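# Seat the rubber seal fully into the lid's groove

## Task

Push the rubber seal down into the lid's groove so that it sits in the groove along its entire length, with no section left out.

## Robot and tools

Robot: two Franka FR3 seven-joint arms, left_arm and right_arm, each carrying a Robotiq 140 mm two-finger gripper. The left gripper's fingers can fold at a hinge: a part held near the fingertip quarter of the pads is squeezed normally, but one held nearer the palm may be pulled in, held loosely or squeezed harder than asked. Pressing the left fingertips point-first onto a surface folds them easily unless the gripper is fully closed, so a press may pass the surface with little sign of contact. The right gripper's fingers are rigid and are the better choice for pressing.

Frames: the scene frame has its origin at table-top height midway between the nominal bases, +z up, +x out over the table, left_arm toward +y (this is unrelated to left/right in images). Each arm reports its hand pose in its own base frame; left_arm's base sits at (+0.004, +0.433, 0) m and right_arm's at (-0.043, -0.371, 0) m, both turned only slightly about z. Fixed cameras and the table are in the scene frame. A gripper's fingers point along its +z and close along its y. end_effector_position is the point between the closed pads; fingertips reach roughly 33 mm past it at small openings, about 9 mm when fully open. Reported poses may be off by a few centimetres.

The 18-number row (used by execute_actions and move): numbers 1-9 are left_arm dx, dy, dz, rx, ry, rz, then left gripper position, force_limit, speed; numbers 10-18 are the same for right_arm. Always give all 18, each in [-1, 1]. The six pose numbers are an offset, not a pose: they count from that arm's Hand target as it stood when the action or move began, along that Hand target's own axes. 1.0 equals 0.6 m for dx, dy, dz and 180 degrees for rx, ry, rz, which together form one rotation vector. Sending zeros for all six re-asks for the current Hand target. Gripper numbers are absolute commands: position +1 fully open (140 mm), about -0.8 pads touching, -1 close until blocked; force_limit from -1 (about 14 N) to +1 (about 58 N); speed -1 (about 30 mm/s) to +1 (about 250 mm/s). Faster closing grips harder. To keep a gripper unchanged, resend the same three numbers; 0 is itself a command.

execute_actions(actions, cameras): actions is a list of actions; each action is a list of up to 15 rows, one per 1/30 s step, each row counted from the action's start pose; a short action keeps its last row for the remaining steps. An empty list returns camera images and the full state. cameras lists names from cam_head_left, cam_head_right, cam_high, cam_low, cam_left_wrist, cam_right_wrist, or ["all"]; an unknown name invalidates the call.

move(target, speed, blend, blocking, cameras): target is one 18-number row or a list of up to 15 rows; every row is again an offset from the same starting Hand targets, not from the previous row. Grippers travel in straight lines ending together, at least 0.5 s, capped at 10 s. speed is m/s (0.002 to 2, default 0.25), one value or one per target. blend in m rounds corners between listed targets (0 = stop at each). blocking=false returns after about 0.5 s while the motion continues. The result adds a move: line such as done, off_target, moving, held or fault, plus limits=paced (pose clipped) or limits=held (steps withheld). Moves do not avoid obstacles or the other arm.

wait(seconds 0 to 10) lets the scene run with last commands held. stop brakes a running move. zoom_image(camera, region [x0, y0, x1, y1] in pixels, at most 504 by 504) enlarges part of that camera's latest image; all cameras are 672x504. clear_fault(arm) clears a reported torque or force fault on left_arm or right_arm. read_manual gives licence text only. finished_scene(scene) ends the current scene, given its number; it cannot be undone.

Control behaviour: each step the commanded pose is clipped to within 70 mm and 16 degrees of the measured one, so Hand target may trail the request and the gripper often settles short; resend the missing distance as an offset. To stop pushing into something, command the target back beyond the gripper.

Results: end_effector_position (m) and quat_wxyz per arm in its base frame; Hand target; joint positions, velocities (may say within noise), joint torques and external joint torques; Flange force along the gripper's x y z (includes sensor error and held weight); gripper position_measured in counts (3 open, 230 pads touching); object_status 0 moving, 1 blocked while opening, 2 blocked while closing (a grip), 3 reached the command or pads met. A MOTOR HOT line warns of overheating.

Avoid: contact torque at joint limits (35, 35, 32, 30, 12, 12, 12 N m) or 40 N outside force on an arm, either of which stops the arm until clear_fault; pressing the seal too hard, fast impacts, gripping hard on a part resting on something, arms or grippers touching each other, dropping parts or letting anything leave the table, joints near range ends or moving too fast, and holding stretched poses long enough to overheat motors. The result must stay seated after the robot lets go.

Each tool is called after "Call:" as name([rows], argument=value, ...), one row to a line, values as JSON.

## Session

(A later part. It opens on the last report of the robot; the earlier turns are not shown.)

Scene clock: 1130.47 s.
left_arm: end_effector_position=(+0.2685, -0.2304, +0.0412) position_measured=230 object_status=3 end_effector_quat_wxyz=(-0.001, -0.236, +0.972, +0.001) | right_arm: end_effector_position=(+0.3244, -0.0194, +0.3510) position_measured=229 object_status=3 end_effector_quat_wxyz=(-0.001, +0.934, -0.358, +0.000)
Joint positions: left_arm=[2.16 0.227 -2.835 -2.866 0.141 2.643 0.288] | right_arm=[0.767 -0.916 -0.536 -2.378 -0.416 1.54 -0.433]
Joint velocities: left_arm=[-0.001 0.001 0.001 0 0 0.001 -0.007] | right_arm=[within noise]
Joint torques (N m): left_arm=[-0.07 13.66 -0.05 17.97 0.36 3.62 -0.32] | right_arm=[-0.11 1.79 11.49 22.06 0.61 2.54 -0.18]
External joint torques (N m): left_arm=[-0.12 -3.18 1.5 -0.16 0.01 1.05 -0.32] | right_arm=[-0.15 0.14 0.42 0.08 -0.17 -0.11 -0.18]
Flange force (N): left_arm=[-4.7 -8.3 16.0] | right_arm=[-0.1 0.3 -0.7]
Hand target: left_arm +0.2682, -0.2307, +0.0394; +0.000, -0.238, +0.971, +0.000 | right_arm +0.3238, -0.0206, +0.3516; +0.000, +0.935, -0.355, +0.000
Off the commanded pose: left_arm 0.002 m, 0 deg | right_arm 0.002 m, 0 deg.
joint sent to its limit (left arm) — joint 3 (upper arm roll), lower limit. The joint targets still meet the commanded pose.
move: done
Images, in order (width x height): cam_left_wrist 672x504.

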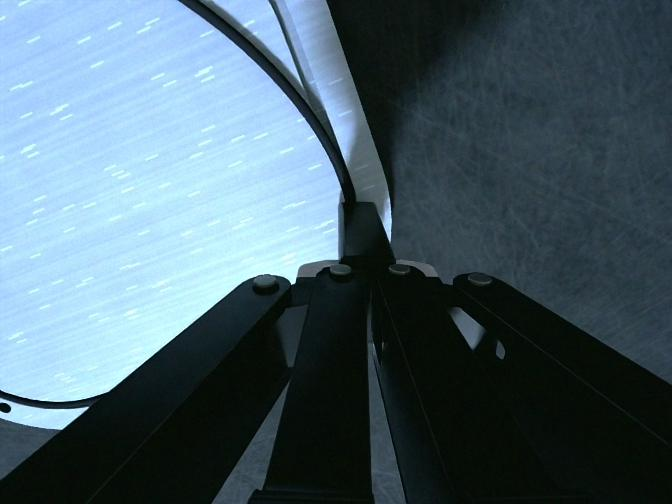

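Call:
move([
  [0,0,-0.0133,0,0,-0.03,-1,-1,-1,0,0,0,0,0,0,-0.795,-1,-1],
  [0.0145,-0.002,-0.0133,0,0,-0.0667,-1,-1,-1,0,0,0,0,0,0,-0.795,-1,-1],
  [0.0145,-0.002,0,0,0,-0.0667,-1,-1,-1,0,0,0,0,0,0,-0.795,-1,-1],
  [0.0145,-0.002,-0.0133,0,0,-0.0667,-1,-1,-1,0,0,0,0,0,0,-0.795,-1,-1],
  [0.0288,-0.0067,-0.0133,0,0,-0.09,-1,-1,-1,0,0,0,0,0,0,-0.795,-1,-1],
  [0.0288,-0.0067,0,0,0,-0.09,-1,-1,-1,0,0,0,0,0,0,-0.795,-1,-1],
  [0.0288,-0.0067,-0.0133,0,0,-0.09,-1,-1,-1,0,0,0,0,0,0,-0.795,-1,-1],
  [0.043,-0.0113,-0.0133,0,0,-0.1,-1,-1,-1,0,0,0,0,0,0,-0.795,-1,-1],
  [0.043,-0.0113,0,0,0,-0.1,-1,-1,-1,0,0,0,0,0,0,-0.795,-1,-1],
], speed=[0.03,0.1,0.015,0.03,0.1,0.015,0.03,0.1,0.015], blend=[0.002,0.002,0,0.002,0.002,0,0.002,0.002,0], cameras=["cam_left_wrist"])

Call:
zoom_image(camera="cam_left_wrist", region=[240, 60, 440, 260])

Scene clock: 1158.17 s.
left_arm: end_effector_position=(+0.2496, -0.2489, +0.0413) position_measured=230 object_status=3 end_effector_quat_wxyz=(+0.001, -0.383, +0.924, +0.000) | right_arm: end_effector_position=(+0.3244, -0.0194, +0.3510) position_measured=229 object_status=3 end_effector_quat_wxyz=(-0.001, +0.934, -0.358, +0.000)
Joint positions: left_arm=[2.086 0.233 -2.836 -2.873 0.15 2.647 -0.106] | right_arm=[0.767 -0.916 -0.536 -2.378 -0.416 1.54 -0.433]
Joint velocities: left_arm=[0.001 0.001 0 0.001 0.001 0 -0.007] | right_arm=[within noise]
Joint torques (N m): left_arm=[-0.34 13.79 -0.1 17.81 -0.11 3.19 -0.22] | right_arm=[-0.15 1.82 11.42 22.04 0.59 2.53 -0.17]
External joint torques (N m): left_arm=[-0.4 -2.87 1.49 -0.32 -0.46 0.58 -0.22] | right_arm=[-0.16 0.16 0.43 0.11 -0.19 -0.11 -0.17]
Flange force (N): left_arm=[-0.6 -9.2 13.9] | right_arm=[-0.1 0.2 -0.8]
Hand target: left_arm +0.2485, -0.2487, +0.0394; +0.000, -0.387, +0.922, +0.000 | right_arm +0.3238, -0.0206, +0.3516; +0.000, +0.935, -0.355, +0.000
Off the commanded pose: left_arm 0.002 m, 0 deg | right_arm 0.002 m, 0 deg.
joint sent to its limit (left arm) — joint 3 (upper arm roll), lower limit. The joint targets still meet the commanded pose.
move: done
Images, in order (width x height): cam_left_wrist 672x504.

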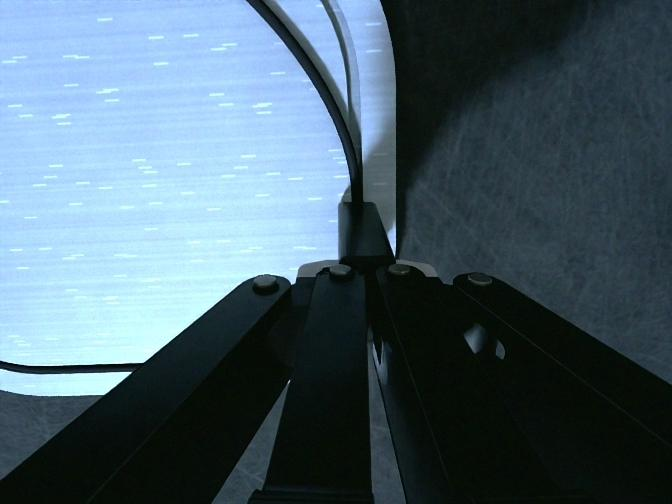

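Scaled by 2.520 from the camera's 672x504 image, which has a finer 960x720 frame.

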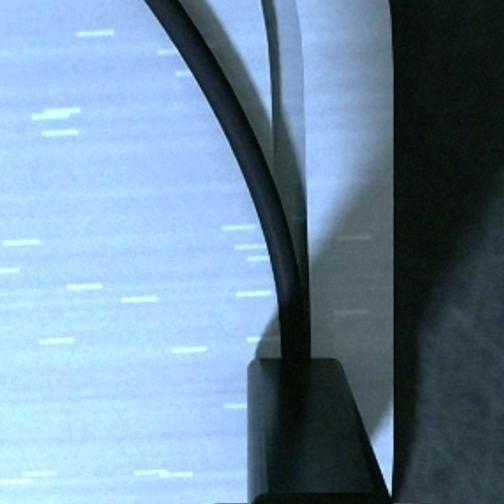

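Call:
move([
  [0,0,-0.0133,0,0,0,-1,-1,-1,0,0,0,0,0,0,-0.795,-1,-1],
  [0.0142,-0.0003,-0.0133,0,0,-0.0111,-1,-1,-1,0,0,0,0,0,0,-0.795,-1,-1],
  [0.0142,-0.0003,0,0,0,-0.0111,-1,-1,-1,0,0,0,0,0,0,-0.795,-1,-1],
  [0.0142,-0.0003,-0.0133,0,0,-0.0111,-1,-1,-1,0,0,0,0,0,0,-0.795,-1,-1],
  [0.0283,-0.0007,-0.0133,0,0,-0.0139,-1,-1,-1,0,0,0,0,0,0,-0.795,-1,-1],
  [0.0283,-0.0007,0,0,0,-0.0139,-1,-1,-1,0,0,0,0,0,0,-0.795,-1,-1],
  [0.0283,-0.0007,-0.0133,0,0,-0.0139,-1,-1,-1,0,0,0,0,0,0,-0.795,-1,-1],
  [0.0433,-0.0015,-0.0133,0,0,-0.0139,-1,-1,-1,0,0,0,0,0,0,-0.795,-1,-1],
  [0.0433,-0.0015,0,0,0,-0.0139,-1,-1,-1,0,0,0,0,0,0,-0.795,-1,-1],
], speed=[0.03,0.1,0.015,0.03,0.1,0.015,0.03,0.1,0.015], blend=[0.002,0.002,0,0.002,0.002,0,0.002,0.002,0], cameras=["cam_left_wrist"])

Call:
zoom_image(camera="cam_left_wrist", region=[240, 60, 440, 260])

Scene clock: 1178.10 s.
left_arm: end_effector_position=(+0.2316, -0.2674, +0.0412) position_measured=230 object_status=3 end_effector_quat_wxyz=(+0.001, -0.404, +0.915, +0.000) | right_arm: end_effector_position=(+0.3244, -0.0194, +0.3510) position_measured=229 object_status=3 end_effector_quat_wxyz=(-0.001, +0.934, -0.358, +0.000)
Joint positions: left_arm=[2.011 0.228 -2.835 -2.867 0.147 2.645 -0.221] | right_arm=[0.767 -0.916 -0.536 -2.378 -0.416 1.54 -0.433]
Joint torques (N m): left_arm=[-0.61 13.24 -0.11 17.5 -0.2 3.4 -0.24] | right_arm=[-0.14 1.77 11.45 22.04 0.6 2.54 -0.19]
External joint torques (N m): left_arm=[-0.59 -3.44 1.52 -0.49 -0.56 0.82 -0.24] | right_arm=[-0.13 0.2 0.38 0.01 -0.18 -0.11 -0.19]
Flange force (N): left_arm=[1.0 -10.7 17.1] | right_arm=[0.0 0.2 -0.6]
Hand target: left_arm +0.2310, -0.2679, +0.0394; +0.000, -0.407, +0.913, +0.000 | right_arm +0.3238, -0.0206, +0.3516; +0.000, +0.935, -0.355, +0.000
Off the commanded pose: left_arm 0.002 m, 0 deg | right_arm 0.002 m, 0 deg.
move: done
Images, in order (width x height): cam_left_wrist 672x504.

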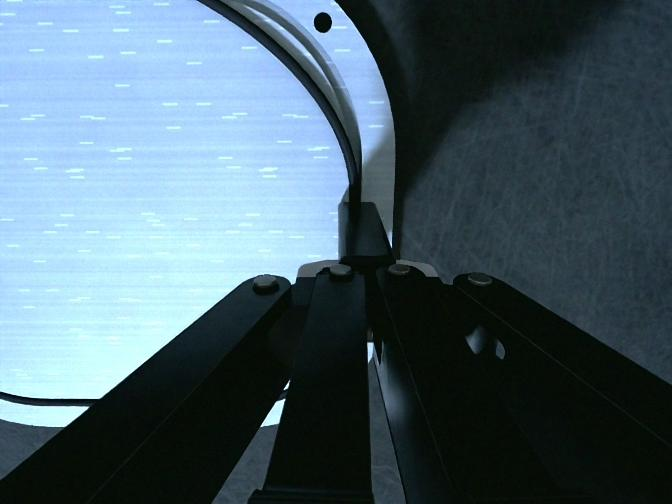

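Scaled by 2.520 from the camera's 672x504 image, which has a finer 960x720 frame.

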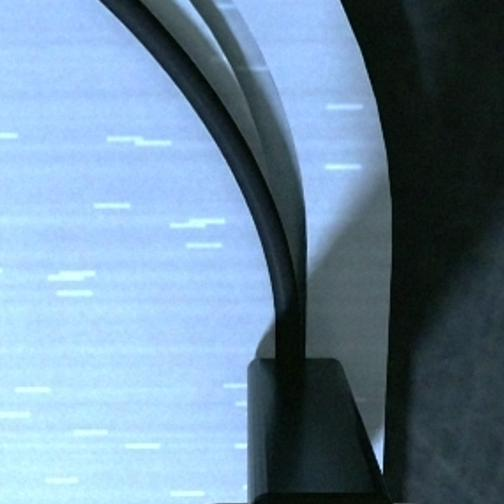

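Call:
move([
  [0,0,-0.0133,0,0,0,-1,-1,-1,0,0,0,0,0,0,-0.795,-1,-1],
  [0.015,-0.0018,-0.0133,0,0,0,-1,-1,-1,0,0,0,0,0,0,-0.795,-1,-1],
  [0.015,-0.0018,-0.0005,0,0,0,-1,-1,-1,0,0,0,0,0,0,-0.795,-1,-1],
  [0.015,-0.0018,-0.0133,0,0,0,-1,-1,-1,0,0,0,0,0,0,-0.795,-1,-1],
  [0.03,-0.002,-0.0133,0,0,0,-1,-1,-1,0,0,0,0,0,0,-0.795,-1,-1],
  [0.03,-0.002,-0.0005,0,0,0,-1,-1,-1,0,0,0,0,0,0,-0.795,-1,-1],
  [0.03,-0.002,-0.0133,0,0,0,-1,-1,-1,0,0,0,0,0,0,-0.795,-1,-1],
  [0.045,-0.0022,-0.0133,0,0,-0.0222,-1,-1,-1,0,0,0,0,0,0,-0.795,-1,-1],
  [0.045,-0.0022,-0.0005,0,0,-0.0222,-1,-1,-1,0,0,0,0,0,0,-0.795,-1,-1],
], speed=[0.03,0.1,0.015,0.03,0.1,0.015,0.03,0.1,0.015], blend=[0.002,0.002,0,0.002,0.002,0,0.002,0.002,0], cameras=["cam_left_wrist"])

Call:
zoom_image(camera="cam_left_wrist", region=[240, 60, 440, 260])

Scene clock: 1195.20 s.
left_arm: end_effector_position=(+0.2143, -0.2884, +0.0412) position_measured=230 object_status=3 end_effector_quat_wxyz=(+0.000, -0.435, +0.900, +0.000) | right_arm: end_effector_position=(+0.3244, -0.0194, +0.3510) position_measured=229 object_status=3 end_effector_quat_wxyz=(-0.001, +0.934, -0.358, +0.000)
Joint positions: left_arm=[1.933 0.211 -2.835 -2.85 0.135 2.644 -0.356] | right_arm=[0.767 -0.916 -0.536 -2.378 -0.416 1.54 -0.433]
Joint velocities: left_arm=[-0.001 0 0 0 0.001 0 -0.006] | right_arm=[within noise]
Joint torques (N m): left_arm=[-0.16 14.26 0.08 18.05 0.02 3.28 -0.26] | right_arm=[-0.13 1.78 11.44 22.02 0.6 2.53 -0.13]
External joint torques (N m): left_arm=[-0.16 -3.13 1.61 -0.09 -0.35 0.65 -0.26] | right_arm=[-0.16 0.13 0.37 0.08 -0.17 -0.11 -0.13]
Flange force (N): left_arm=[1.4 -10.0 14.5] | right_arm=[-0.1 0.3 -0.7]
Hand target: left_arm +0.2139, -0.2888, +0.0396; +0.000, -0.439, +0.899, +0.000 | right_arm +0.3238, -0.0206, +0.3516; +0.000, +0.935, -0.355, +0.000
Off the commanded pose: left_arm 0.002 m, 1 deg | right_arm 0.002 m, 0 deg.
joint sent to its limit (left arm) — joint 3 (upper arm roll), lower limit. The joint targets still meet the commanded pose.
move: done
Images, in order (width x height): cam_left_wrist 672x504.

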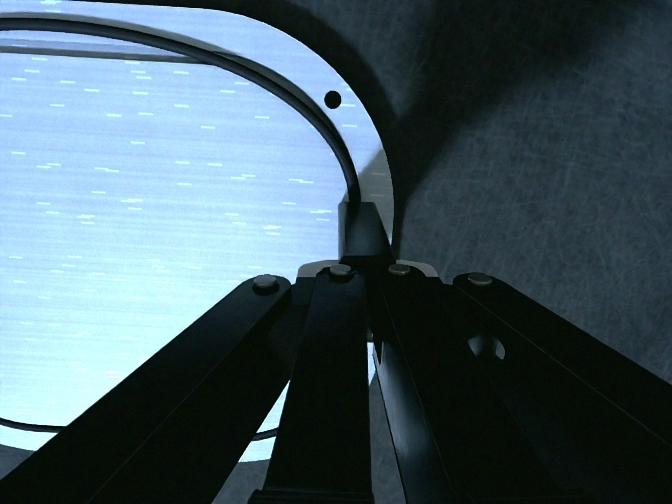

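Scaled by 2.520 from the camera's 672x504 image, which has a finer 960x720 frame.

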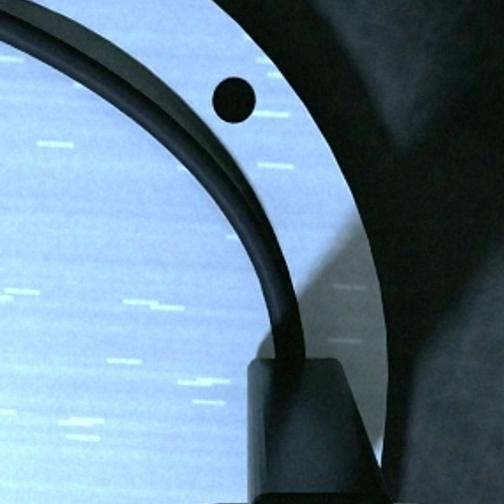

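Call:
move([
  [0,0,-0.0133,0,0,0,-1,-1,-1,0,0,0,0,0,0,-0.795,-1,-1],
  [0.015,-0.0018,-0.0133,0,0,-0.0111,-1,-1,-1,0,0,0,0,0,0,-0.795,-1,-1],
  [0.015,-0.0018,0,0,0,-0.0111,-1,-1,-1,0,0,0,0,0,0,-0.795,-1,-1],
  [0.015,-0.0018,-0.0133,0,0,-0.0222,-1,-1,-1,0,0,0,0,0,0,-0.795,-1,-1],
  [0.03,-0.0023,-0.0133,0,0,-0.0444,-1,-1,-1,0,0,0,0,0,0,-0.795,-1,-1],
  [0.03,-0.0023,0,0,0,-0.0444,-1,-1,-1,0,0,0,0,0,0,-0.795,-1,-1],
  [0.03,-0.0023,-0.0133,0,0,-0.07,-1,-1,-1,0,0,0,0,0,0,-0.795,-1,-1],
  [0.0445,-0.0048,-0.0133,0,0,-0.0944,-1,-1,-1,0,0,0,0,0,0,-0.795,-1,-1],
  [0.0445,-0.0048,0,0,0,-0.0944,-1,-1,-1,0,0,0,0,0,0,-0.795,-1,-1],
], speed=[0.03,0.1,0.015,0.03,0.1,0.015,0.03,0.1,0.015], blend=[0.002,0.002,0,0.002,0.002,0,0.002,0.002,0], cameras=["cam_left_wrist"])

Call:
zoom_image(camera="cam_left_wrist", region=[240, 60, 440, 260])

Scene clock: 1217.37 s.
left_arm: end_effector_position=(+0.1999, -0.3112, +0.0411) position_measured=230 object_status=3 end_effector_quat_wxyz=(+0.000, -0.563, +0.826, +0.001) | right_arm: end_effector_position=(+0.3244, -0.0194, +0.3510) position_measured=229 object_status=3 end_effector_quat_wxyz=(-0.001, +0.934, -0.358, +0.000)
Joint positions: left_arm=[1.86 0.179 -2.835 -2.817 0.114 2.642 -0.707] | right_arm=[0.767 -0.916 -0.536 -2.378 -0.416 1.54 -0.433]
Joint velocities: left_arm=[0 -0.002 0.001 0 0 0.002 -0.007] | right_arm=[within noise]
Joint torques (N m): left_arm=[0.06 15.38 0.32 18.17 0.09 3.31 -0.29] | right_arm=[-0.1 1.76 11.48 22 0.59 2.53 -0.15]
External joint torques (N m): left_arm=[0.11 -3.07 1.71 0.01 -0.3 0.68 -0.29] | right_arm=[-0.06 0.24 0.47 -0.02 -0.19 -0.11 -0.15]
Flange force (N): left_arm=[4.1 -8.6 13.6] | right_arm=[-0.3 0.0 -0.6]
Hand target: left_arm +0.1998, -0.3117, +0.0396; +0.000, -0.567, +0.824, +0.000 | right_arm +0.3238, -0.0206, +0.3516; +0.000, +0.935, -0.355, +0.000
Off the commanded pose: left_arm 0.002 m, 0 deg | right_arm 0.002 m, 0 deg.
joint sent to its limit (left arm) — joint 3 (upper arm roll), lower limit. The joint targets still meet the commanded pose.
move: done
Images, in order (width x height): cam_left_wrist 672x504.

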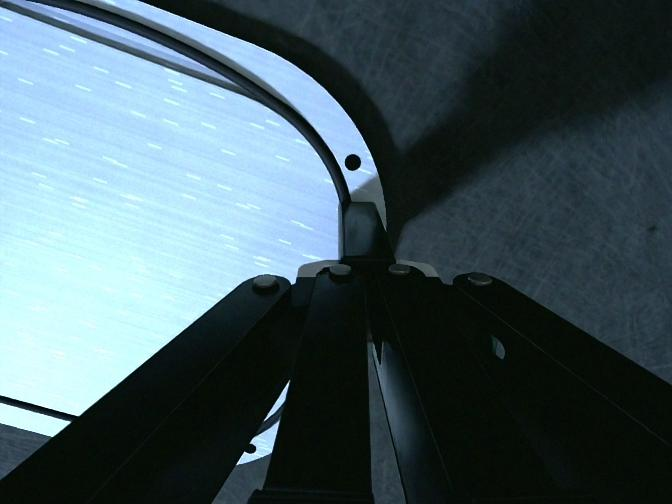

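Scaled by 2.520 from the camera's 672x504 image, which has a finer 960x720 frame.

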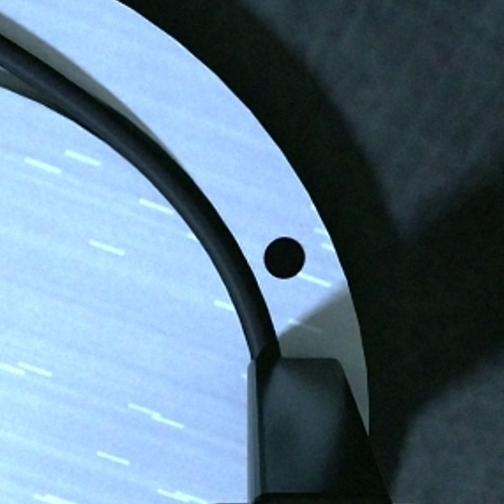

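Call:
move([
  [0,0,-0.0133,0,0,0,-1,-1,-1,0,0,0,0,0,0,-0.795,-1,-1],
  [0.015,-0.005,-0.0133,0,0,-0.067,-1,-1,-1,0,0,0,0,0,0,-0.795,-1,-1],
  [0.015,-0.005,0,0,0,-0.067,-1,-1,-1,0,0,0,0,0,0,-0.795,-1,-1],
  [0.015,-0.005,-0.0133,0,0,-0.067,-1,-1,-1,0,0,0,0,0,0,-0.795,-1,-1],
  [0.03,-0.0103,-0.0133,0,0,-0.1,-1,-1,-1,0,0,0,0,0,0,-0.795,-1,-1],
  [0.03,-0.0103,0,0,0,-0.1,-1,-1,-1,0,0,0,0,0,0,-0.795,-1,-1],
  [0.03,-0.0103,-0.0133,0,0,-0.1,-1,-1,-1,0,0,0,0,0,0,-0.795,-1,-1],
  [0.0447,-0.0147,-0.0133,0,0,-0.133,-1,-1,-1,0,0,0,0,0,0,-0.795,-1,-1],
  [0.0447,-0.0147,0,0,0,-0.133,-1,-1,-1,0,0,0,0,0,0,-0.795,-1,-1],
], speed=[0.03,0.1,0.015,0.03,0.1,0.015,0.03,0.1,0.015], blend=[0.002,0.002,0,0.002,0.002,0,0.002,0.002,0], cameras=["cam_left_wrist"])

Call:
zoom_image(camera="cam_left_wrist", region=[240, 60, 440, 260])

Scene clock: 1273.87 s.
left_arm: end_effector_position=(+0.1985, -0.3392, +0.0411) position_measured=230 object_status=3 end_effector_quat_wxyz=(-0.001, +0.722, -0.691, -0.001) | right_arm: end_effector_position=(+0.3244, -0.0194, +0.3510) position_measured=229 object_status=3 end_effector_quat_wxyz=(-0.001, +0.934, -0.358, +0.000)
Joint positions: left_arm=[1.807 0.114 -2.835 -2.746 0.072 2.635 -1.137] | right_arm=[0.767 -0.916 -0.536 -2.378 -0.416 1.54 -0.433]
Joint torques (N m): left_arm=[-0.12 17.6 0.73 18.31 0.08 3.35 -0.24] | right_arm=[-0.15 1.78 11.49 22.03 0.61 2.53 -0.13]
External joint torques (N m): left_arm=[-0.15 -3.3 1.62 -0.14 -0.32 0.67 -0.24] | right_arm=[-0.17 0.14 0.45 0.06 -0.17 -0.11 -0.13]
Flange force (N): left_arm=[7.3 -5.3 13.4] | right_arm=[-0.3 0.3 -0.7]
Hand target: left_arm +0.1984, -0.3399, +0.0396; +0.000, +0.725, -0.688, +0.000 | right_arm +0.3238, -0.0206, +0.3516; +0.000, +0.935, -0.355, +0.000
Off the commanded pose: left_arm 0.002 m, 0 deg | right_arm 0.002 m, 0 deg.
move: done
Images, in order (width x height): cam_left_wrist 672x504.

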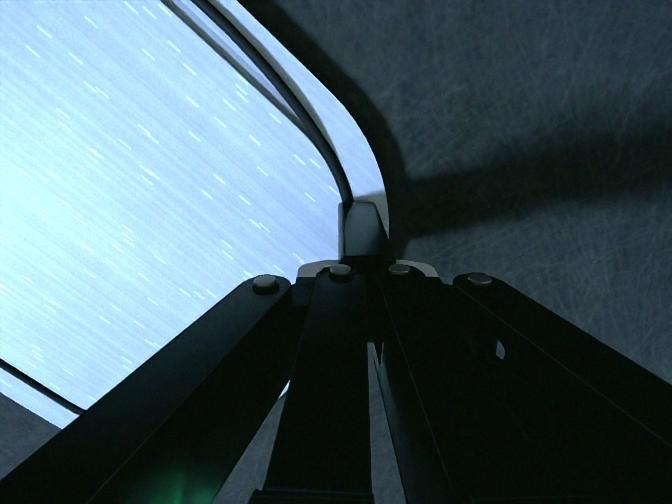

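Scaled by 2.520 from the camera's 672x504 image, which has a finer 960x720 frame.

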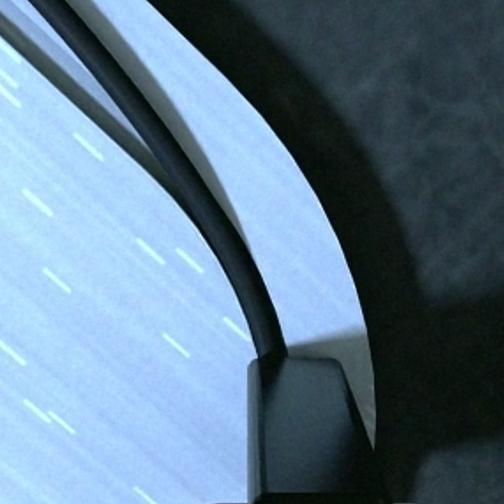

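Call:
move([
  [0,0,-0.0133,0,0,0,-1,-1,-1,0,0,0,0,0,0,-0.795,-1,-1],
  [0.0158,-0.005,-0.0133,0,0,-0.072,-1,-1,-1,0,0,0,0,0,0,-0.795,-1,-1],
  [0.0158,-0.005,0,0,0,-0.072,-1,-1,-1,0,0,0,0,0,0,-0.795,-1,-1],
  [0.0158,-0.005,-0.0133,0,0,-0.072,-1,-1,-1,0,0,0,0,0,0,-0.795,-1,-1],
  [0.0325,-0.0103,-0.0133,0,0,-0.111,-1,-1,-1,0,0,0,0,0,0,-0.795,-1,-1],
  [0.0325,-0.0103,0,0,0,-0.111,-1,-1,-1,0,0,0,0,0,0,-0.795,-1,-1],
  [0.0325,-0.0103,-0.0133,0,0,-0.111,-1,-1,-1,0,0,0,0,0,0,-0.795,-1,-1],
  [0.0483,-0.0163,-0.0133,0,0,-0.156,-1,-1,-1,0,0,0,0,0,0,-0.795,-1,-1],
  [0.0483,-0.0163,0,0,0,-0.156,-1,-1,-1,0,0,0,0,0,0,-0.795,-1,-1],
], speed=[0.03,0.1,0.015,0.03,0.1,0.015,0.03,0.1,0.015], blend=[0.002,0.002,0,0.002,0.002,0,0.002,0.002,0], cameras=["cam_left_wrist"])

Call:
zoom_image(camera="cam_left_wrist", region=[240, 60, 440, 260])

Scene clock: 1309.20 s.
left_arm: end_effector_position=(+0.2096, -0.3676, +0.0411) position_measured=230 object_status=3 end_effector_quat_wxyz=(-0.001, +0.869, -0.496, -0.001) | right_arm: end_effector_position=(+0.3244, -0.0194, +0.3510) position_measured=229 object_status=3 end_effector_quat_wxyz=(-0.001, +0.934, -0.358, +0.000)
Joint positions: left_arm=[1.786 0.033 -2.835 -2.65 0.021 2.618 -1.602] | right_arm=[0.767 -0.916 -0.536 -2.378 -0.416 1.54 -0.433]
Joint velocities: left_arm=[0 0.001 0.001 0 -0.001 0.002 -0.006] | right_arm=[within noise]
Joint torques (N m): left_arm=[-0.13 20.62 1.41 18.6 0.08 3.31 -0.17] | right_arm=[-0.1 1.79 11.46 22.08 0.61 2.52 -0.19]
External joint torques (N m): left_arm=[-0.1 -3.08 1.72 0 -0.36 0.66 -0.17] | right_arm=[-0.08 0.16 0.47 0.09 -0.16 -0.12 -0.19]
Flange force (N): left_arm=[8.0 -1.4 11.3] | right_arm=[-0.2 0.1 -0.9]
Hand target: left_arm +0.2097, -0.3683, +0.0396; +0.000, +0.871, -0.492, +0.000 | right_arm +0.3238, -0.0206, +0.3516; +0.000, +0.935, -0.355, +0.000
Off the commanded pose: left_arm 0.002 m, 1 deg | right_arm 0.002 m, 0 deg.
move: done
Images, in order (width x height): cam_left_wrist 672x504.

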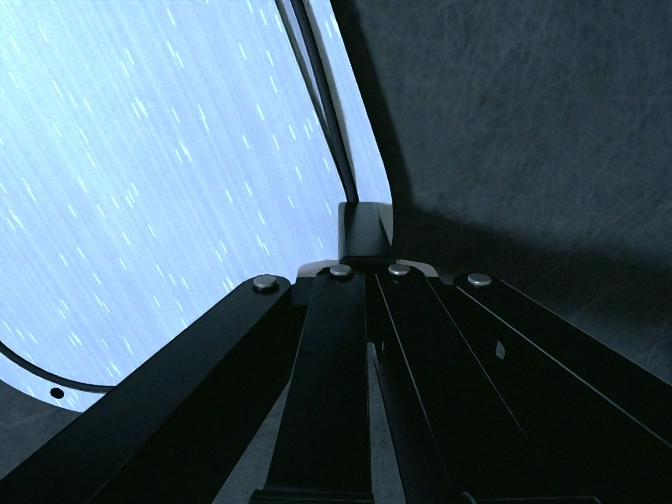

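Scaled by 2.520 from the camera's 672x504 image, which has a finer 960x720 frame.

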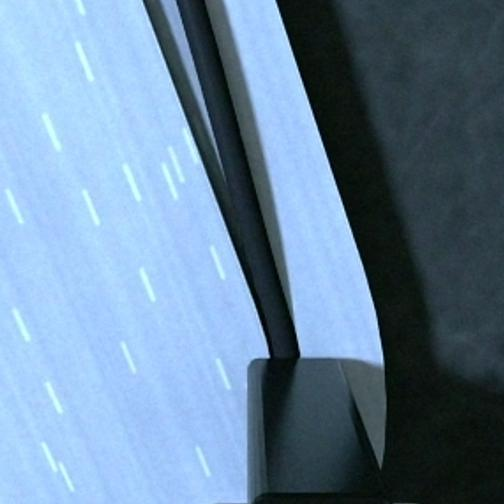

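Call:
move([
  [0,0,-0.0133,0,0,0,-1,-1,-1,0,0,0,0,0,0,-0.795,-1,-1],
  [0.015,0,-0.0133,0,0,-0.056,-1,-1,-1,0,0,0,0,0,0,-0.795,-1,-1],
  [0.015,-0.002,0,0,0,-0.056,-1,-1,-1,0,0,0,0,0,0,-0.795,-1,-1],
  [0.015,-0.002,-0.0133,0,0,-0.056,-1,-1,-1,0,0,0,0,0,0,-0.795,-1,-1],
  [0.0292,-0.0032,-0.0133,0,0,-0.083,-1,-1,-1,0,0,0,0,0,0,-0.795,-1,-1],
  [0.0292,-0.0062,0,0,0,-0.083,-1,-1,-1,0,0,0,0,0,0,-0.795,-1,-1],
  [0.0292,-0.0062,-0.0133,0,0,-0.083,-1,-1,-1,0,0,0,0,0,0,-0.795,-1,-1],
  [0.0442,-0.0065,-0.0133,0,0,-0.1,-1,-1,-1,0,0,0,0,0,0,-0.795,-1,-1],
  [0.0442,-0.0107,0,0,0,-0.1,-1,-1,-1,0,0,0,0,0,0,-0.795,-1,-1],
], speed=[0.03,0.1,0.015,0.03,0.1,0.015,0.03,0.1,0.015], blend=[0.002,0.002,0,0.002,0.002,0,0.002,0.002,0], cameras=["cam_left_wrist"])

Call:
zoom_image(camera="cam_left_wrist", region=[240, 60, 440, 260])

Scene clock: 1350.33 s.
left_arm: end_effector_position=(+0.2272, -0.3875, +0.0411) position_measured=230 object_status=3 end_effector_quat_wxyz=(-0.001, +0.935, -0.354, -0.001) | right_arm: end_effector_position=(+0.3244, -0.0194, +0.3510) position_measured=229 object_status=3 end_effector_quat_wxyz=(-0.001, +0.934, -0.358, +0.000)
Joint positions: left_arm=[1.788 -0.035 -2.831 -2.566 -0.02 2.597 -1.874] | right_arm=[0.767 -0.916 -0.536 -2.378 -0.416 1.54 -0.433]
Joint velocities: left_arm=[-0.001 0 0 0 -0.002 0.003 0] | right_arm=[within noise]
Joint torques (N m): left_arm=[0.86 22.91 2.69 18.97 0.24 3.28 -0.16] | right_arm=[-0.1 1.76 11.46 21.99 0.59 2.52 -0.16]
External joint torques (N m): left_arm=[0.84 -3.3 2.34 0.04 -0.23 0.63 -0.16] | right_arm=[-0.09 0.18 0.4 -0.01 -0.19 -0.12 -0.16]
Flange force (N): left_arm=[8.4 -0.5 10.4] | right_arm=[-0.2 0.2 -0.5]
Hand target: left_arm +0.2289, -0.3877, +0.0396; +0.000, +0.937, -0.350, +0.000 | right_arm +0.3238, -0.0206, +0.3516; +0.000, +0.935, -0.355, +0.000
Off the commanded pose: left_arm 0.002 m, 1 deg | right_arm 0.002 m, 0 deg.
move: done
Images, in order (width x height): cam_left_wrist 672x504.

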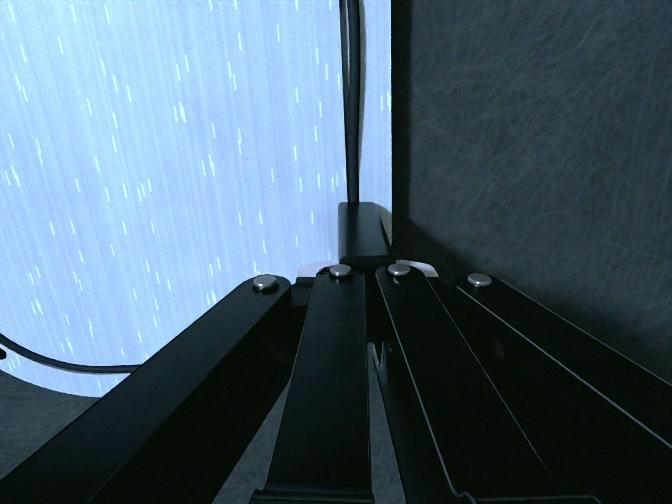

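Scaled by 2.520 from the camera's 672x504 image, which has a finer 960x720 frame.

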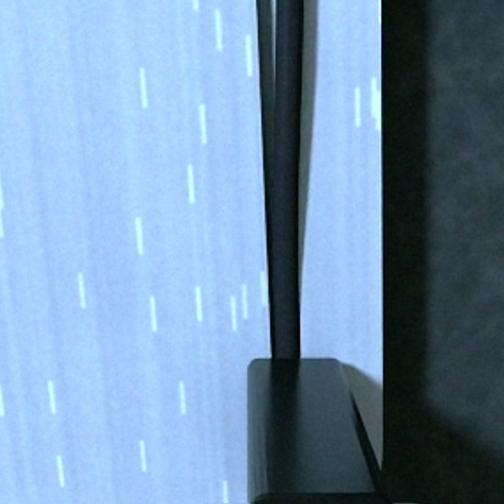

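Call:
move([
  [0,0,-0.0133,0,0,0,-1,-1,-1,0,0,0,0,0,0,-0.795,-1,-1],
  [0.0233,0.001,-0.0133,0,0,-0.011,-1,-1,-1,0,0,0,0,0,0,-0.795,-1,-1],
  [0.0233,-0.003,0.0004,0,0,-0.011,-1,-1,-1,0,0,0,0,0,0,-0.795,-1,-1],
  [0.0233,-0.003,-0.0133,0,0,-0.011,-1,-1,-1,0,0,0,0,0,0,-0.795,-1,-1],
  [0.0467,0,-0.0133,0,0,-0.011,-1,-1,-1,0,0,0,0,0,0,-0.795,-1,-1],
  [0.0467,-0.0047,0.0006,0,0,-0.011,-1,-1,-1,0,0,0,0,0,0,-0.795,-1,-1],
  [0.0467,-0.0047,-0.0133,0,0,-0.011,-1,-1,-1,0,0,0,0,0,0,-0.795,-1,-1],
  [0.07,0,-0.0133,0,0,-0.011,-1,-1,-1,0,0,0,0,0,0,-0.795,-1,-1],
  [0.07,-0.0062,0.0008,0,0,-0.011,-1,-1,-1,0,0,0,0,0,0,-0.795,-1,-1],
], speed=[0.03,0.1,0.015,0.03,0.1,0.015,0.03,0.1,0.015], blend=[0.002,0.002,0,0.002,0.002,0,0.002,0.002,0], cameras=["cam_left_wrist"])

Call:
zoom_image(camera="cam_left_wrist", region=[240, 60, 440, 260])

Scene clock: 1379.47 s.
left_arm: end_effector_position=(+0.2624, -0.4126, +0.0410) position_measured=230 object_status=3 end_effector_quat_wxyz=(-0.001, +0.943, -0.331, +0.000) | right_arm: end_effector_position=(+0.3244, -0.0194, +0.3510) position_measured=229 object_status=3 end_effector_quat_wxyz=(-0.001, +0.934, -0.358, +0.000)
Joint positions: left_arm=[1.813 -0.135 -2.824 -2.434 -0.076 2.56 -1.846] | right_arm=[0.767 -0.916 -0.536 -2.378 -0.416 1.54 -0.433]
Joint velocities: left_arm=[0.001 0.001 0 0 -0.002 -0.002 0.006] | right_arm=[within noise]
Joint torques (N m): left_arm=[0.97 27.26 2.66 19.44 0.22 3.31 0.25] | right_arm=[-0.14 1.8 11.49 22 0.6 2.53 -0.16]
External joint torques (N m): left_arm=[0.99 -2.68 1.31 -0.02 -0.28 0.65 0.25] | right_arm=[-0.16 0.2 0.45 0.03 -0.18 -0.12 -0.16]
Flange force (N): left_arm=[6.9 -0.8 8.6] | right_arm=[-0.2 0.2 -0.6]
Hand target: left_arm +0.2631, -0.4124, +0.0392; +0.000, +0.943, -0.333, +0.000 | right_arm +0.3238, -0.0206, +0.3516; +0.000, +0.935, -0.355, +0.000
Off the commanded pose: left_arm 0.002 m, 0 deg | right_arm 0.002 m, 0 deg.
move: done
Images, in order (width x height): cam_left_wrist 672x504.

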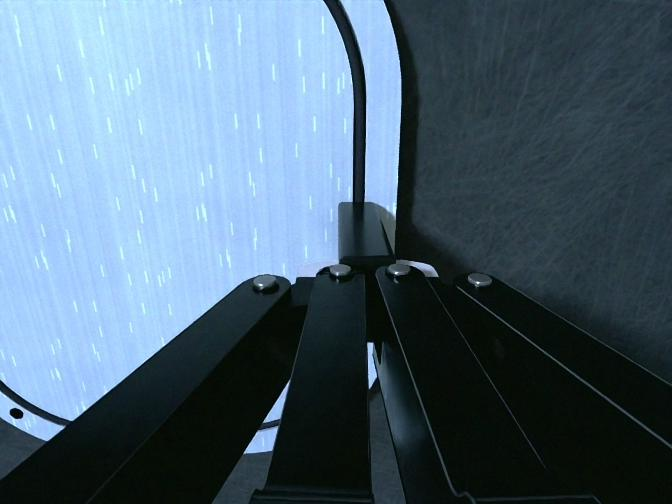

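Scaled by 2.520 from the camera's 672x504 image, which has a finer 960x720 frame.

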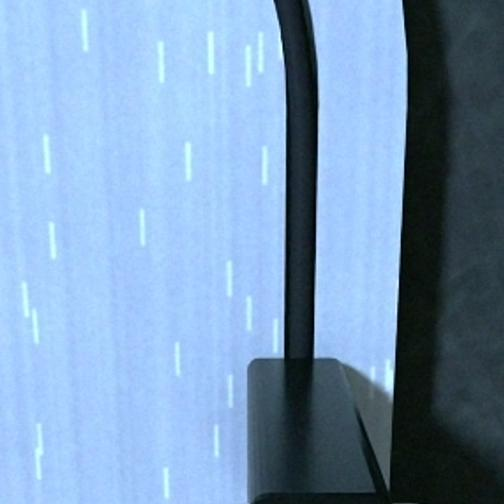

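Call:
move([
  [0,0,-0.0133,0,0,0,-1,-1,-1,0,0,0,0,0,0,-0.795,-1,-1],
  [0.0233,0.0008,-0.0133,0,0,0,-1,-1,-1,0,0,0,0,0,0,-0.795,-1,-1],
  [0.0233,0.0005,0.0008,0,0,0,-1,-1,-1,0,0,0,0,0,0,-0.795,-1,-1],
  [0.0233,0.0005,-0.0133,0,0,0,-1,-1,-1,0,0,0,0,0,0,-0.795,-1,-1],
  [0.0467,0.001,-0.0133,0,0,0,-1,-1,-1,0,0,0,0,0,0,-0.795,-1,-1],
  [0.0467,0.0005,0.0012,0,0,0,-1,-1,-1,0,0,0,0,0,0,-0.795,-1,-1],
  [0.0467,0.0005,-0.0133,0,0,0,-1,-1,-1,0,0,0,0,0,0,-0.795,-1,-1],
  [0.07,0.001,-0.0133,0,0,0,-1,-1,-1,0,0,0,0,0,0,-0.795,-1,-1],
  [0.07,0.0003,0.0016,0,0,0,-1,-1,-1,0,0,0,0,0,0,-0.795,-1,-1],
], speed=[0.03,0.1,0.015,0.03,0.1,0.015,0.03,0.1,0.015], blend=[0.002,0.002,0,0.002,0.002,0,0.002,0.002,0], cameras=["cam_left_wrist"])

Call:
zoom_image(camera="cam_left_wrist", region=[240, 60, 440, 260])

Scene clock: 1408.67 s.
left_arm: end_effector_position=(+0.2951, -0.4383, +0.0409) position_measured=230 object_status=3 end_effector_quat_wxyz=(-0.001, +0.944, -0.331, -0.001) | right_arm: end_effector_position=(+0.3244, -0.0194, +0.3510) position_measured=229 object_status=3 end_effector_quat_wxyz=(-0.001, +0.934, -0.358, +0.000)
Joint positions: left_arm=[1.852 -0.232 -2.835 -2.296 -0.118 2.513 -1.791] | right_arm=[0.767 -0.916 -0.536 -2.378 -0.416 1.54 -0.433]
Joint velocities: left_arm=[0 0 0 -0.001 0 0 0.006] | right_arm=[within noise]
Joint torques (N m): left_arm=[0.14 29.34 3.4 20.06 0.02 3.47 0.35] | right_arm=[-0.14 1.77 11.49 22.08 0.59 2.54 -0.21]
External joint torques (N m): left_arm=[0.19 -4.48 1.04 -0.06 -0.51 0.79 0.35] | right_arm=[-0.11 0.19 0.48 0.1 -0.18 -0.1 -0.21]
Flange force (N): left_arm=[10.2 1.2 12.2] | right_arm=[-0.1 0.1 -0.9]
Hand target: left_arm +0.2956, -0.4389, +0.0382; +0.000, +0.943, -0.333, +0.000 | right_arm +0.3238, -0.0206, +0.3516; +0.000, +0.935, -0.355, +0.000
Off the commanded pose: left_arm 0.003 m, 0 deg | right_arm 0.002 m, 0 deg.
joint sent to its limit (left arm) — joint 3 (upper arm roll), lower limit. The joint targets still meet the commanded pose.
move: done
Images, in order (width x height): cam_left_wrist 672x504.

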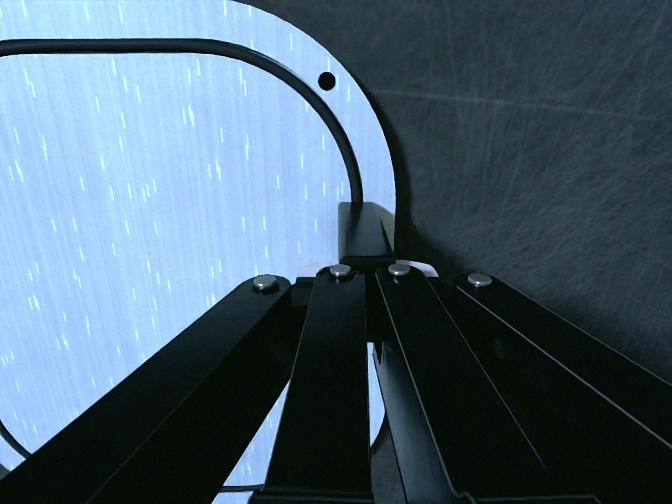

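Scaled by 2.520 from the camera's 672x504 image, which has a finer 960x720 frame.

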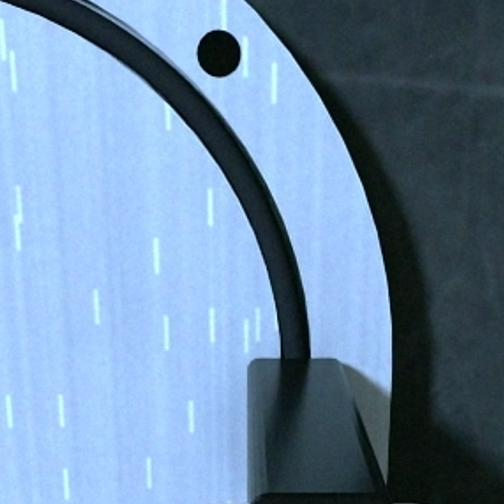

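Call:
move([
  [0,0,-0.0133,0,0,0,-1,-1,-1,0,0,0,0,0,0,-0.795,-1,-1],
  [0.0155,0.001,-0.0133,0,0,-0.017,-1,-1,-1,0,0,0,0,0,0,-0.795,-1,-1],
  [0.0155,0.0005,0,0,0,-0.017,-1,-1,-1,0,0,0,0,0,0,-0.795,-1,-1],
  [0.0155,0.0005,-0.0133,0,0,-0.017,-1,-1,-1,0,0,0,0,0,0,-0.795,-1,-1],
  [0.0317,0,-0.0133,0,0,-0.05,-1,-1,-1,0,0,0,0,0,0,-0.795,-1,-1],
  [0.0317,-0.0005,0,0,0,-0.05,-1,-1,-1,0,0,0,0,0,0,-0.795,-1,-1],
  [0.0317,-0.0005,-0.0133,0,0,-0.05,-1,-1,-1,0,0,0,0,0,0,-0.795,-1,-1],
  [0.0467,-0.0022,-0.0133,0,0,-0.089,-1,-1,-1,0,0,0,0,0,0,-0.795,-1,-1],
  [0.0467,-0.0032,0,0,0,-0.089,-1,-1,-1,0,0,0,0,0,0,-0.795,-1,-1],
], speed=[0.03,0.1,0.015,0.03,0.1,0.015,0.03,0.1,0.015], blend=[0.002,0.002,0,0.002,0.002,0,0.002,0.002,0], cameras=["cam_left_wrist"])

Call:
zoom_image(camera="cam_left_wrist", region=[240, 60, 440, 260])

Scene clock: 1440.37 s.
left_arm: end_effector_position=(+0.3179, -0.4552, +0.0412) position_measured=230 object_status=3 end_effector_quat_wxyz=(+0.000, +0.979, -0.203, +0.000) | right_arm: end_effector_position=(+0.3244, -0.0194, +0.3510) position_measured=229 object_status=3 end_effector_quat_wxyz=(-0.001, +0.934, -0.358, +0.000)
Joint positions: left_arm=[1.809 -0.304 -2.77 -2.199 -0.178 2.475 -1.998] | right_arm=[0.767 -0.916 -0.536 -2.378 -0.416 1.54 -0.433]
Joint torques (N m): left_arm=[0.48 31.23 5.52 20.1 0.39 3.28 -0.25] | right_arm=[-0.18 1.8 11.48 22.1 0.6 2.5 -0.15]
External joint torques (N m): left_arm=[0.39 -4.2 1.66 -0.19 -0.18 0.64 -0.25] | right_arm=[-0.18 0.16 0.45 0.19 -0.18 -0.12 -0.15]
Flange force (N): left_arm=[7.7 3.4 9.2] | right_arm=[-0.1 0.1 -1.1]
Hand target: left_arm +0.3186, -0.4550, +0.0382; +0.000, +0.980, -0.199, +0.000 | right_arm +0.3238, -0.0206, +0.3516; +0.000, +0.935, -0.355, +0.000
Off the commanded pose: left_arm 0.003 m, 1 deg | right_arm 0.002 m, 0 deg.
move: done
Images, in order (width x height): cam_left_wrist 672x504.

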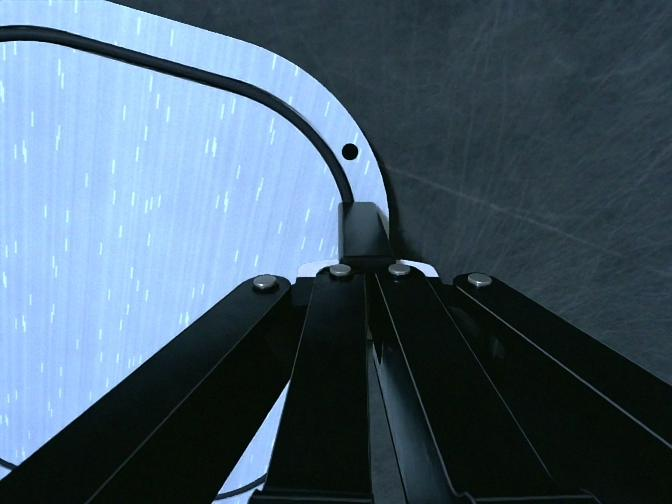

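Scaled by 2.520 from the camera's 672x504 image, which has a finer 960x720 frame.

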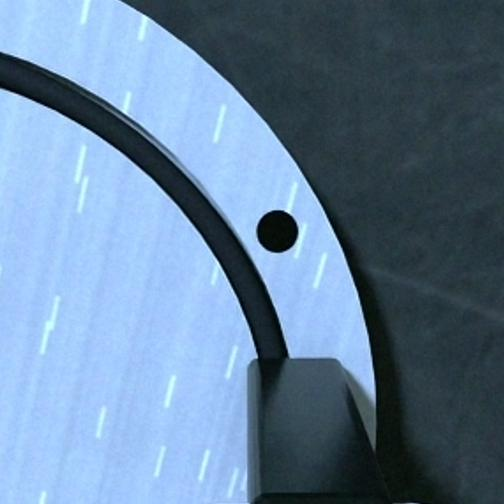

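Call:
move([
  [0,0,-0.0133,0,0,0,-1,-1,-1,0,0,0,0,0,0,-0.795,-1,-1],
  [0.0163,-0.0045,-0.0133,0,0,-0.067,-1,-1,-1,0,0,0,0,0,0,-0.795,-1,-1],
  [0.0163,-0.0042,0.0008,0,0,-0.067,-1,-1,-1,0,0,0,0,0,0,-0.795,-1,-1],
  [0.0163,-0.0042,-0.0133,0,0,-0.067,-1,-1,-1,0,0,0,0,0,0,-0.795,-1,-1],
  [0.0317,-0.0088,-0.0133,0,0,-0.1,-1,-1,-1,0,0,0,0,0,0,-0.795,-1,-1],
  [0.0317,-0.0085,0.0008,0,0,-0.1,-1,-1,-1,0,0,0,0,0,0,-0.795,-1,-1],
  [0.0317,-0.0085,-0.0133,0,0,-0.1,-1,-1,-1,0,0,0,0,0,0,-0.795,-1,-1],
  [0.0467,-0.014,-0.0133,0,0,-0.133,-1,-1,-1,0,0,0,0,0,0,-0.795,-1,-1],
  [0.0467,-0.0137,0.0008,0,0,-0.133,-1,-1,-1,0,0,0,0,0,0,-0.795,-1,-1],
], speed=[0.03,0.1,0.015,0.03,0.1,0.015,0.03,0.1,0.015], blend=[0.002,0.002,0,0.002,0.002,0,0.002,0.002,0], cameras=["cam_left_wrist"])

Call:
zoom_image(camera="cam_left_wrist", region=[240, 60, 440, 260])

Scene clock: 1463.33 s.
left_arm: end_effector_position=(+0.3481, -0.4585, +0.0418) position_measured=230 object_status=3 end_effector_quat_wxyz=(+0.001, +1.000, +0.005, +0.000) | right_arm: end_effector_position=(+0.3244, -0.0194, +0.3510) position_measured=229 object_status=3 end_effector_quat_wxyz=(-0.001, +0.934, -0.358, +0.000)
Joint positions: left_arm=[1.73 -0.375 -2.645 -2.12 -0.274 2.436 -2.315] | right_arm=[0.767 -0.916 -0.536 -2.378 -0.416 1.54 -0.433]
Joint torques (N m): left_arm=[-0.06 30.86 6.26 19.92 -0.09 3.22 -0.21] | right_arm=[-0.08 1.81 11.46 22.01 0.59 2.53 -0.16]
External joint torques (N m): left_arm=[-0.12 -5 0.16 -0.47 -0.7 0.6 -0.21] | right_arm=[-0.04 0.21 0.49 0.03 -0.18 -0.1 -0.16]
Flange force (N): left_arm=[6.2 8.3 12.0] | right_arm=[-0.3 0.0 -0.7]
Hand target: left_arm +0.3476, -0.4584, +0.0377; +0.000, +1.000, +0.009, +0.000 | right_arm +0.3238, -0.0206, +0.3516; +0.000, +0.935, -0.355, +0.000
Off the commanded pose: left_arm 0.004 m, 0 deg | right_arm 0.002 m, 0 deg.
move: off_target (left_arm)
Images, in order (width x height): cam_left_wrist 672x504.

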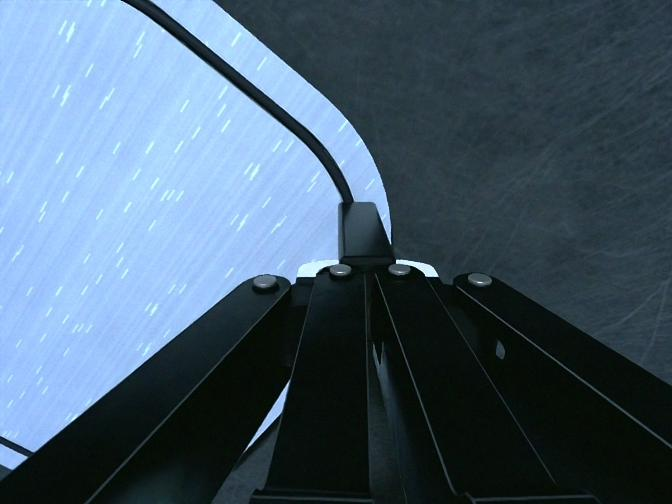

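Scaled by 2.520 from the camera's 672x504 image, which has a finer 960x720 frame.

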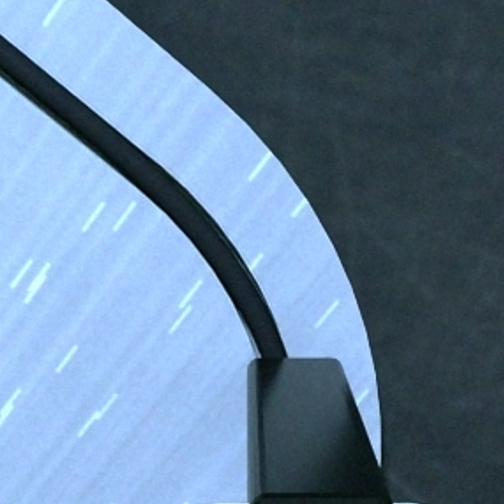

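Call:
move([
  [0,0,-0.0133,0,0,0,-1,-1,-1,0,0,0,0,0,0,-0.795,-1,-1],
  [0.0155,-0.0045,-0.0133,0,0,-0.067,-1,-1,-1,0,0,0,0,0,0,-0.795,-1,-1],
  [0.0155,-0.0042,0,0,0,-0.067,-1,-1,-1,0,0,0,0,0,0,-0.795,-1,-1],
  [0.0155,-0.0042,-0.0133,0,0,-0.067,-1,-1,-1,0,0,0,0,0,0,-0.795,-1,-1],
  [0.0303,-0.0093,-0.0133,0,0,-0.111,-1,-1,-1,0,0,0,0,0,0,-0.795,-1,-1],
  [0.0303,-0.009,0,0,0,-0.111,-1,-1,-1,0,0,0,0,0,0,-0.795,-1,-1],
  [0.0303,-0.009,-0.0133,0,0,-0.111,-1,-1,-1,0,0,0,0,0,0,-0.795,-1,-1],
  [0.0437,-0.015,-0.0133,0,0,-0.144,-1,-1,-1,0,0,0,0,0,0,-0.795,-1,-1],
  [0.0437,-0.0147,0.0005,0,0,-0.144,-1,-1,-1,0,0,0,0,0,0,-0.795,-1,-1],
], speed=[0.03,0.1,0.015,0.03,0.1,0.015,0.03,0.1,0.015], blend=[0.002,0.002,0,0.002,0.002,0,0.002,0.002,0], cameras=["cam_left_wrist"])

Call:
zoom_image(camera="cam_left_wrist", region=[240, 60, 440, 260])

Scene clock: 1494.23 s.
left_arm: end_effector_position=(+0.3754, -0.4496, +0.0427) position_measured=230 object_status=3 end_effector_quat_wxyz=(+0.002, +0.973, +0.230, +0.000) | right_arm: end_effector_position=(+0.3244, -0.0194, +0.3510) position_measured=229 object_status=3 end_effector_quat_wxyz=(-0.001, +0.934, -0.358, +0.000)
Joint positions: left_arm=[1.636 -0.437 -2.494 -2.078 -0.39 2.401 -2.646] | right_arm=[0.767 -0.916 -0.536 -2.378 -0.416 1.54 -0.433]
Joint torques (N m): left_arm=[0.01 28.91 7.79 19.19 -0.21 3.24 -0.26] | right_arm=[-0.09 1.77 11.46 22.08 0.6 2.53 -0.17]
External joint torques (N m): left_arm=[-0.05 -5.82 -0.97 -0.93 -0.86 0.64 -0.26] | right_arm=[-0.14 0.09 0.41 0.17 -0.18 -0.1 -0.17]
Flange force (N): left_arm=[2.6 11.6 15.2] | right_arm=[-0.1 0.3 -0.9]
Hand target: left_arm +0.3737, -0.4491, +0.0375; +0.000, +0.972, +0.233, +0.000 | right_arm +0.3238, -0.0206, +0.3516; +0.000, +0.935, -0.355, +0.000
Off the commanded pose: left_arm 0.006 m, 0 deg | right_arm 0.002 m, 0 deg.
move: off_target (left_arm)
Images, in order (width x height): cam_left_wrist 672x504.

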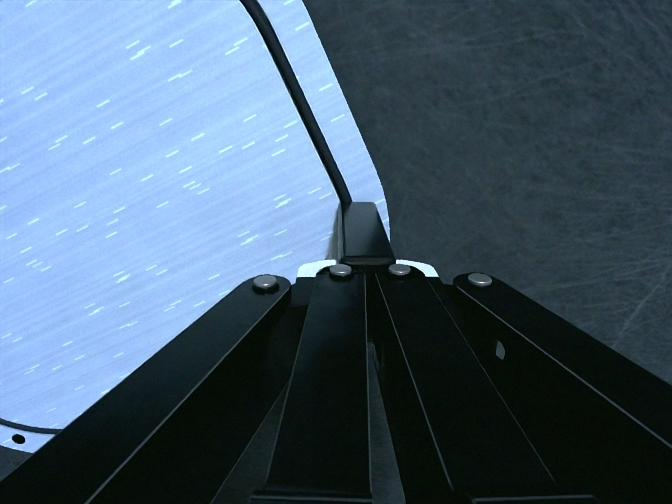

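Scaled by 2.520 from the camera's 672x504 image, which has a finer 960x720 frame.

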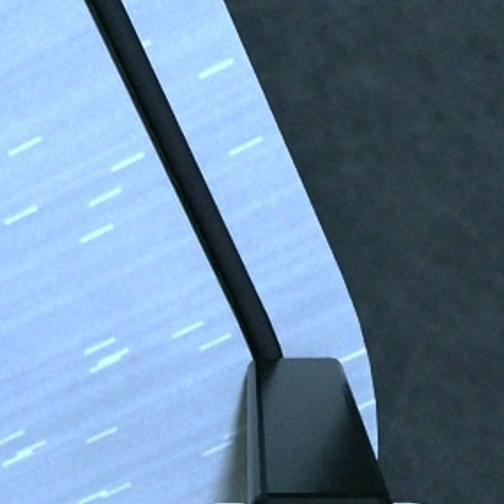

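Call:
move([
  [0,0,-0.0133,0,0,0,-1,-1,-1,0,0,0,0,0,0,-0.795,-1,-1],
  [0.0183,-0.0058,-0.0133,0,0,-0.06,-1,-1,-1,0,0,0,0,0,0,-0.795,-1,-1],
  [0.0183,-0.0058,0,0,0,-0.06,-1,-1,-1,0,0,0,0,0,0,-0.795,-1,-1],
  [0.0183,-0.0058,-0.0133,0,0,-0.06,-1,-1,-1,0,0,0,0,0,0,-0.795,-1,-1],
  [0.0367,-0.0142,-0.0133,0,0,-0.06,-1,-1,-1,0,0,0,0,0,0,-0.795,-1,-1],
  [0.0367,-0.0142,0,0,0,-0.06,-1,-1,-1,0,0,0,0,0,0,-0.795,-1,-1],
  [0.0367,-0.0142,-0.0133,0,0,-0.06,-1,-1,-1,0,0,0,0,0,0,-0.795,-1,-1],
  [0.055,-0.0223,-0.0133,0,0,-0.06,-1,-1,-1,0,0,0,0,0,0,-0.795,-1,-1],
  [0.055,-0.0223,0,0,0,-0.06,-1,-1,-1,0,0,0,0,0,0,-0.795,-1,-1],
], speed=[0.03,0.1,0.015,0.03,0.1,0.015,0.03,0.1,0.015], blend=[0.002,0.002,0,0.002,0.002,0,0.002,0.002,0], cameras=["cam_left_wrist"])

Call:
zoom_image(camera="cam_left_wrist", region=[240, 60, 440, 260])

Scene clock: 1526.80 s.
left_arm: end_effector_position=(+0.3975, -0.4232, +0.0430) position_measured=230 object_status=3 end_effector_quat_wxyz=(+0.002, +0.945, +0.327, -0.002) | right_arm: end_effector_position=(+0.3244, -0.0194, +0.3510) position_measured=229 object_status=3 end_effector_quat_wxyz=(-0.001, +0.934, -0.358, +0.000)
Joint positions: left_arm=[1.631 -0.446 -2.429 -2.091 -0.433 2.392 -2.759] | right_arm=[0.767 -0.916 -0.536 -2.378 -0.416 1.54 -0.433]
Joint torques (N m): left_arm=[0.69 26.72 8.48 17.91 0.11 3.67 0.35] | right_arm=[-0.14 1.81 11.48 22 0.6 2.54 -0.2]
External joint torques (N m): left_arm=[0.81 -6.63 -0.94 -1.96 -0.54 1.1 0.35] | right_arm=[-0.16 0.18 0.44 0.09 -0.18 -0.09 -0.2]
Flange force (N): left_arm=[3.3 10.5 19.0] | right_arm=[-0.1 0.2 -0.7]
Hand target: left_arm +0.3970, -0.4222, +0.0375; +0.000, +0.946, +0.323, +0.000 | right_arm +0.3238, -0.0206, +0.3516; +0.000, +0.935, -0.355, +0.000
Off the commanded pose: left_arm 0.006 m, 0 deg | right_arm 0.002 m, 0 deg.
move: off_target (left_arm)
Images, in order (width x height): cam_left_wrist 672x504.

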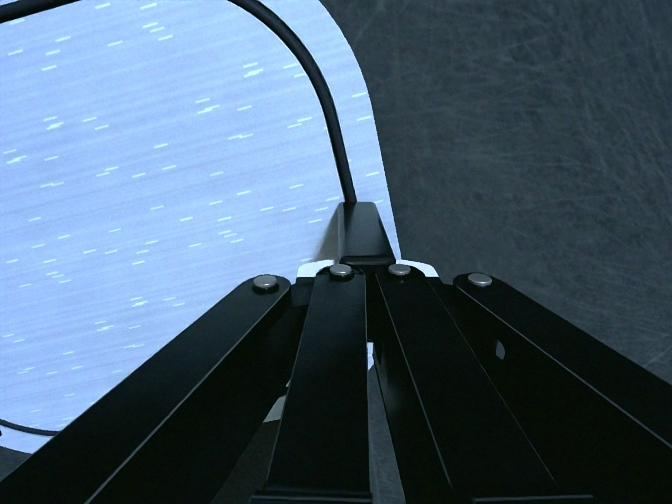

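Scaled by 2.520 from the camera's 672x504 image, which has a finer 960x720 frame.

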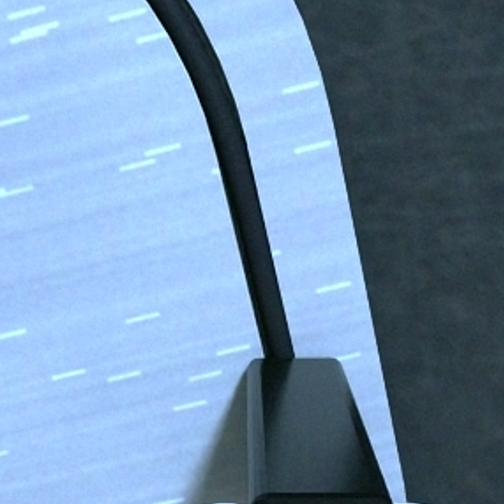

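Call:
move(target=[0,0,0.003,0,0,0,-1,-1,-1,0,0,0,0,0,0,-0.795,-1,-1], speed=0.01)

Scene clock: 1547.00 s.
left_arm: end_effector_position=(+0.3987, -0.4249, +0.0429) position_measured=230 object_status=3 end_effector_quat_wxyz=(+0.004, +0.945, +0.326, -0.001) | right_arm: end_effector_position=(+0.3244, -0.0194, +0.3510) position_measured=229 object_status=3 end_effector_quat_wxyz=(-0.001, +0.934, -0.358, +0.000)
Joint positions: left_arm=[1.637 -0.445 -2.436 -2.09 -0.434 2.399 -2.757] | right_arm=[0.767 -0.916 -0.536 -2.378 -0.416 1.54 -0.433]
Joint velocities: left_arm=[0.004 0.001 -0.005 0.002 0 0.005 0] | right_arm=[within noise]
Joint torques (N m): left_arm=[0.88 25.8 8.14 17.27 0.25 3.19 0.29] | right_arm=[-0.15 1.81 11.43 22.04 0.6 2.54 -0.16]
External joint torques (N m): left_arm=[0.78 -7.68 -1.39 -2.57 -0.4 0.6 0.29] | right_arm=[-0.08 0.24 0.46 0.05 -0.17 -0.09 -0.16]
Flange force (N): left_arm=[3.3 11.8 20.6] | right_arm=[-0.1 -0.1 -0.7]
Hand target: left_arm +0.3970, -0.4222, +0.0357; +0.000, +0.946, +0.323, +0.000 | right_arm +0.3238, -0.0206, +0.3516; +0.000, +0.935, -0.355, +0.000
Off the commanded pose: left_arm 0.008 m, 1 deg | right_arm 0.002 m, 0 deg.
move: off_target (left_arm)


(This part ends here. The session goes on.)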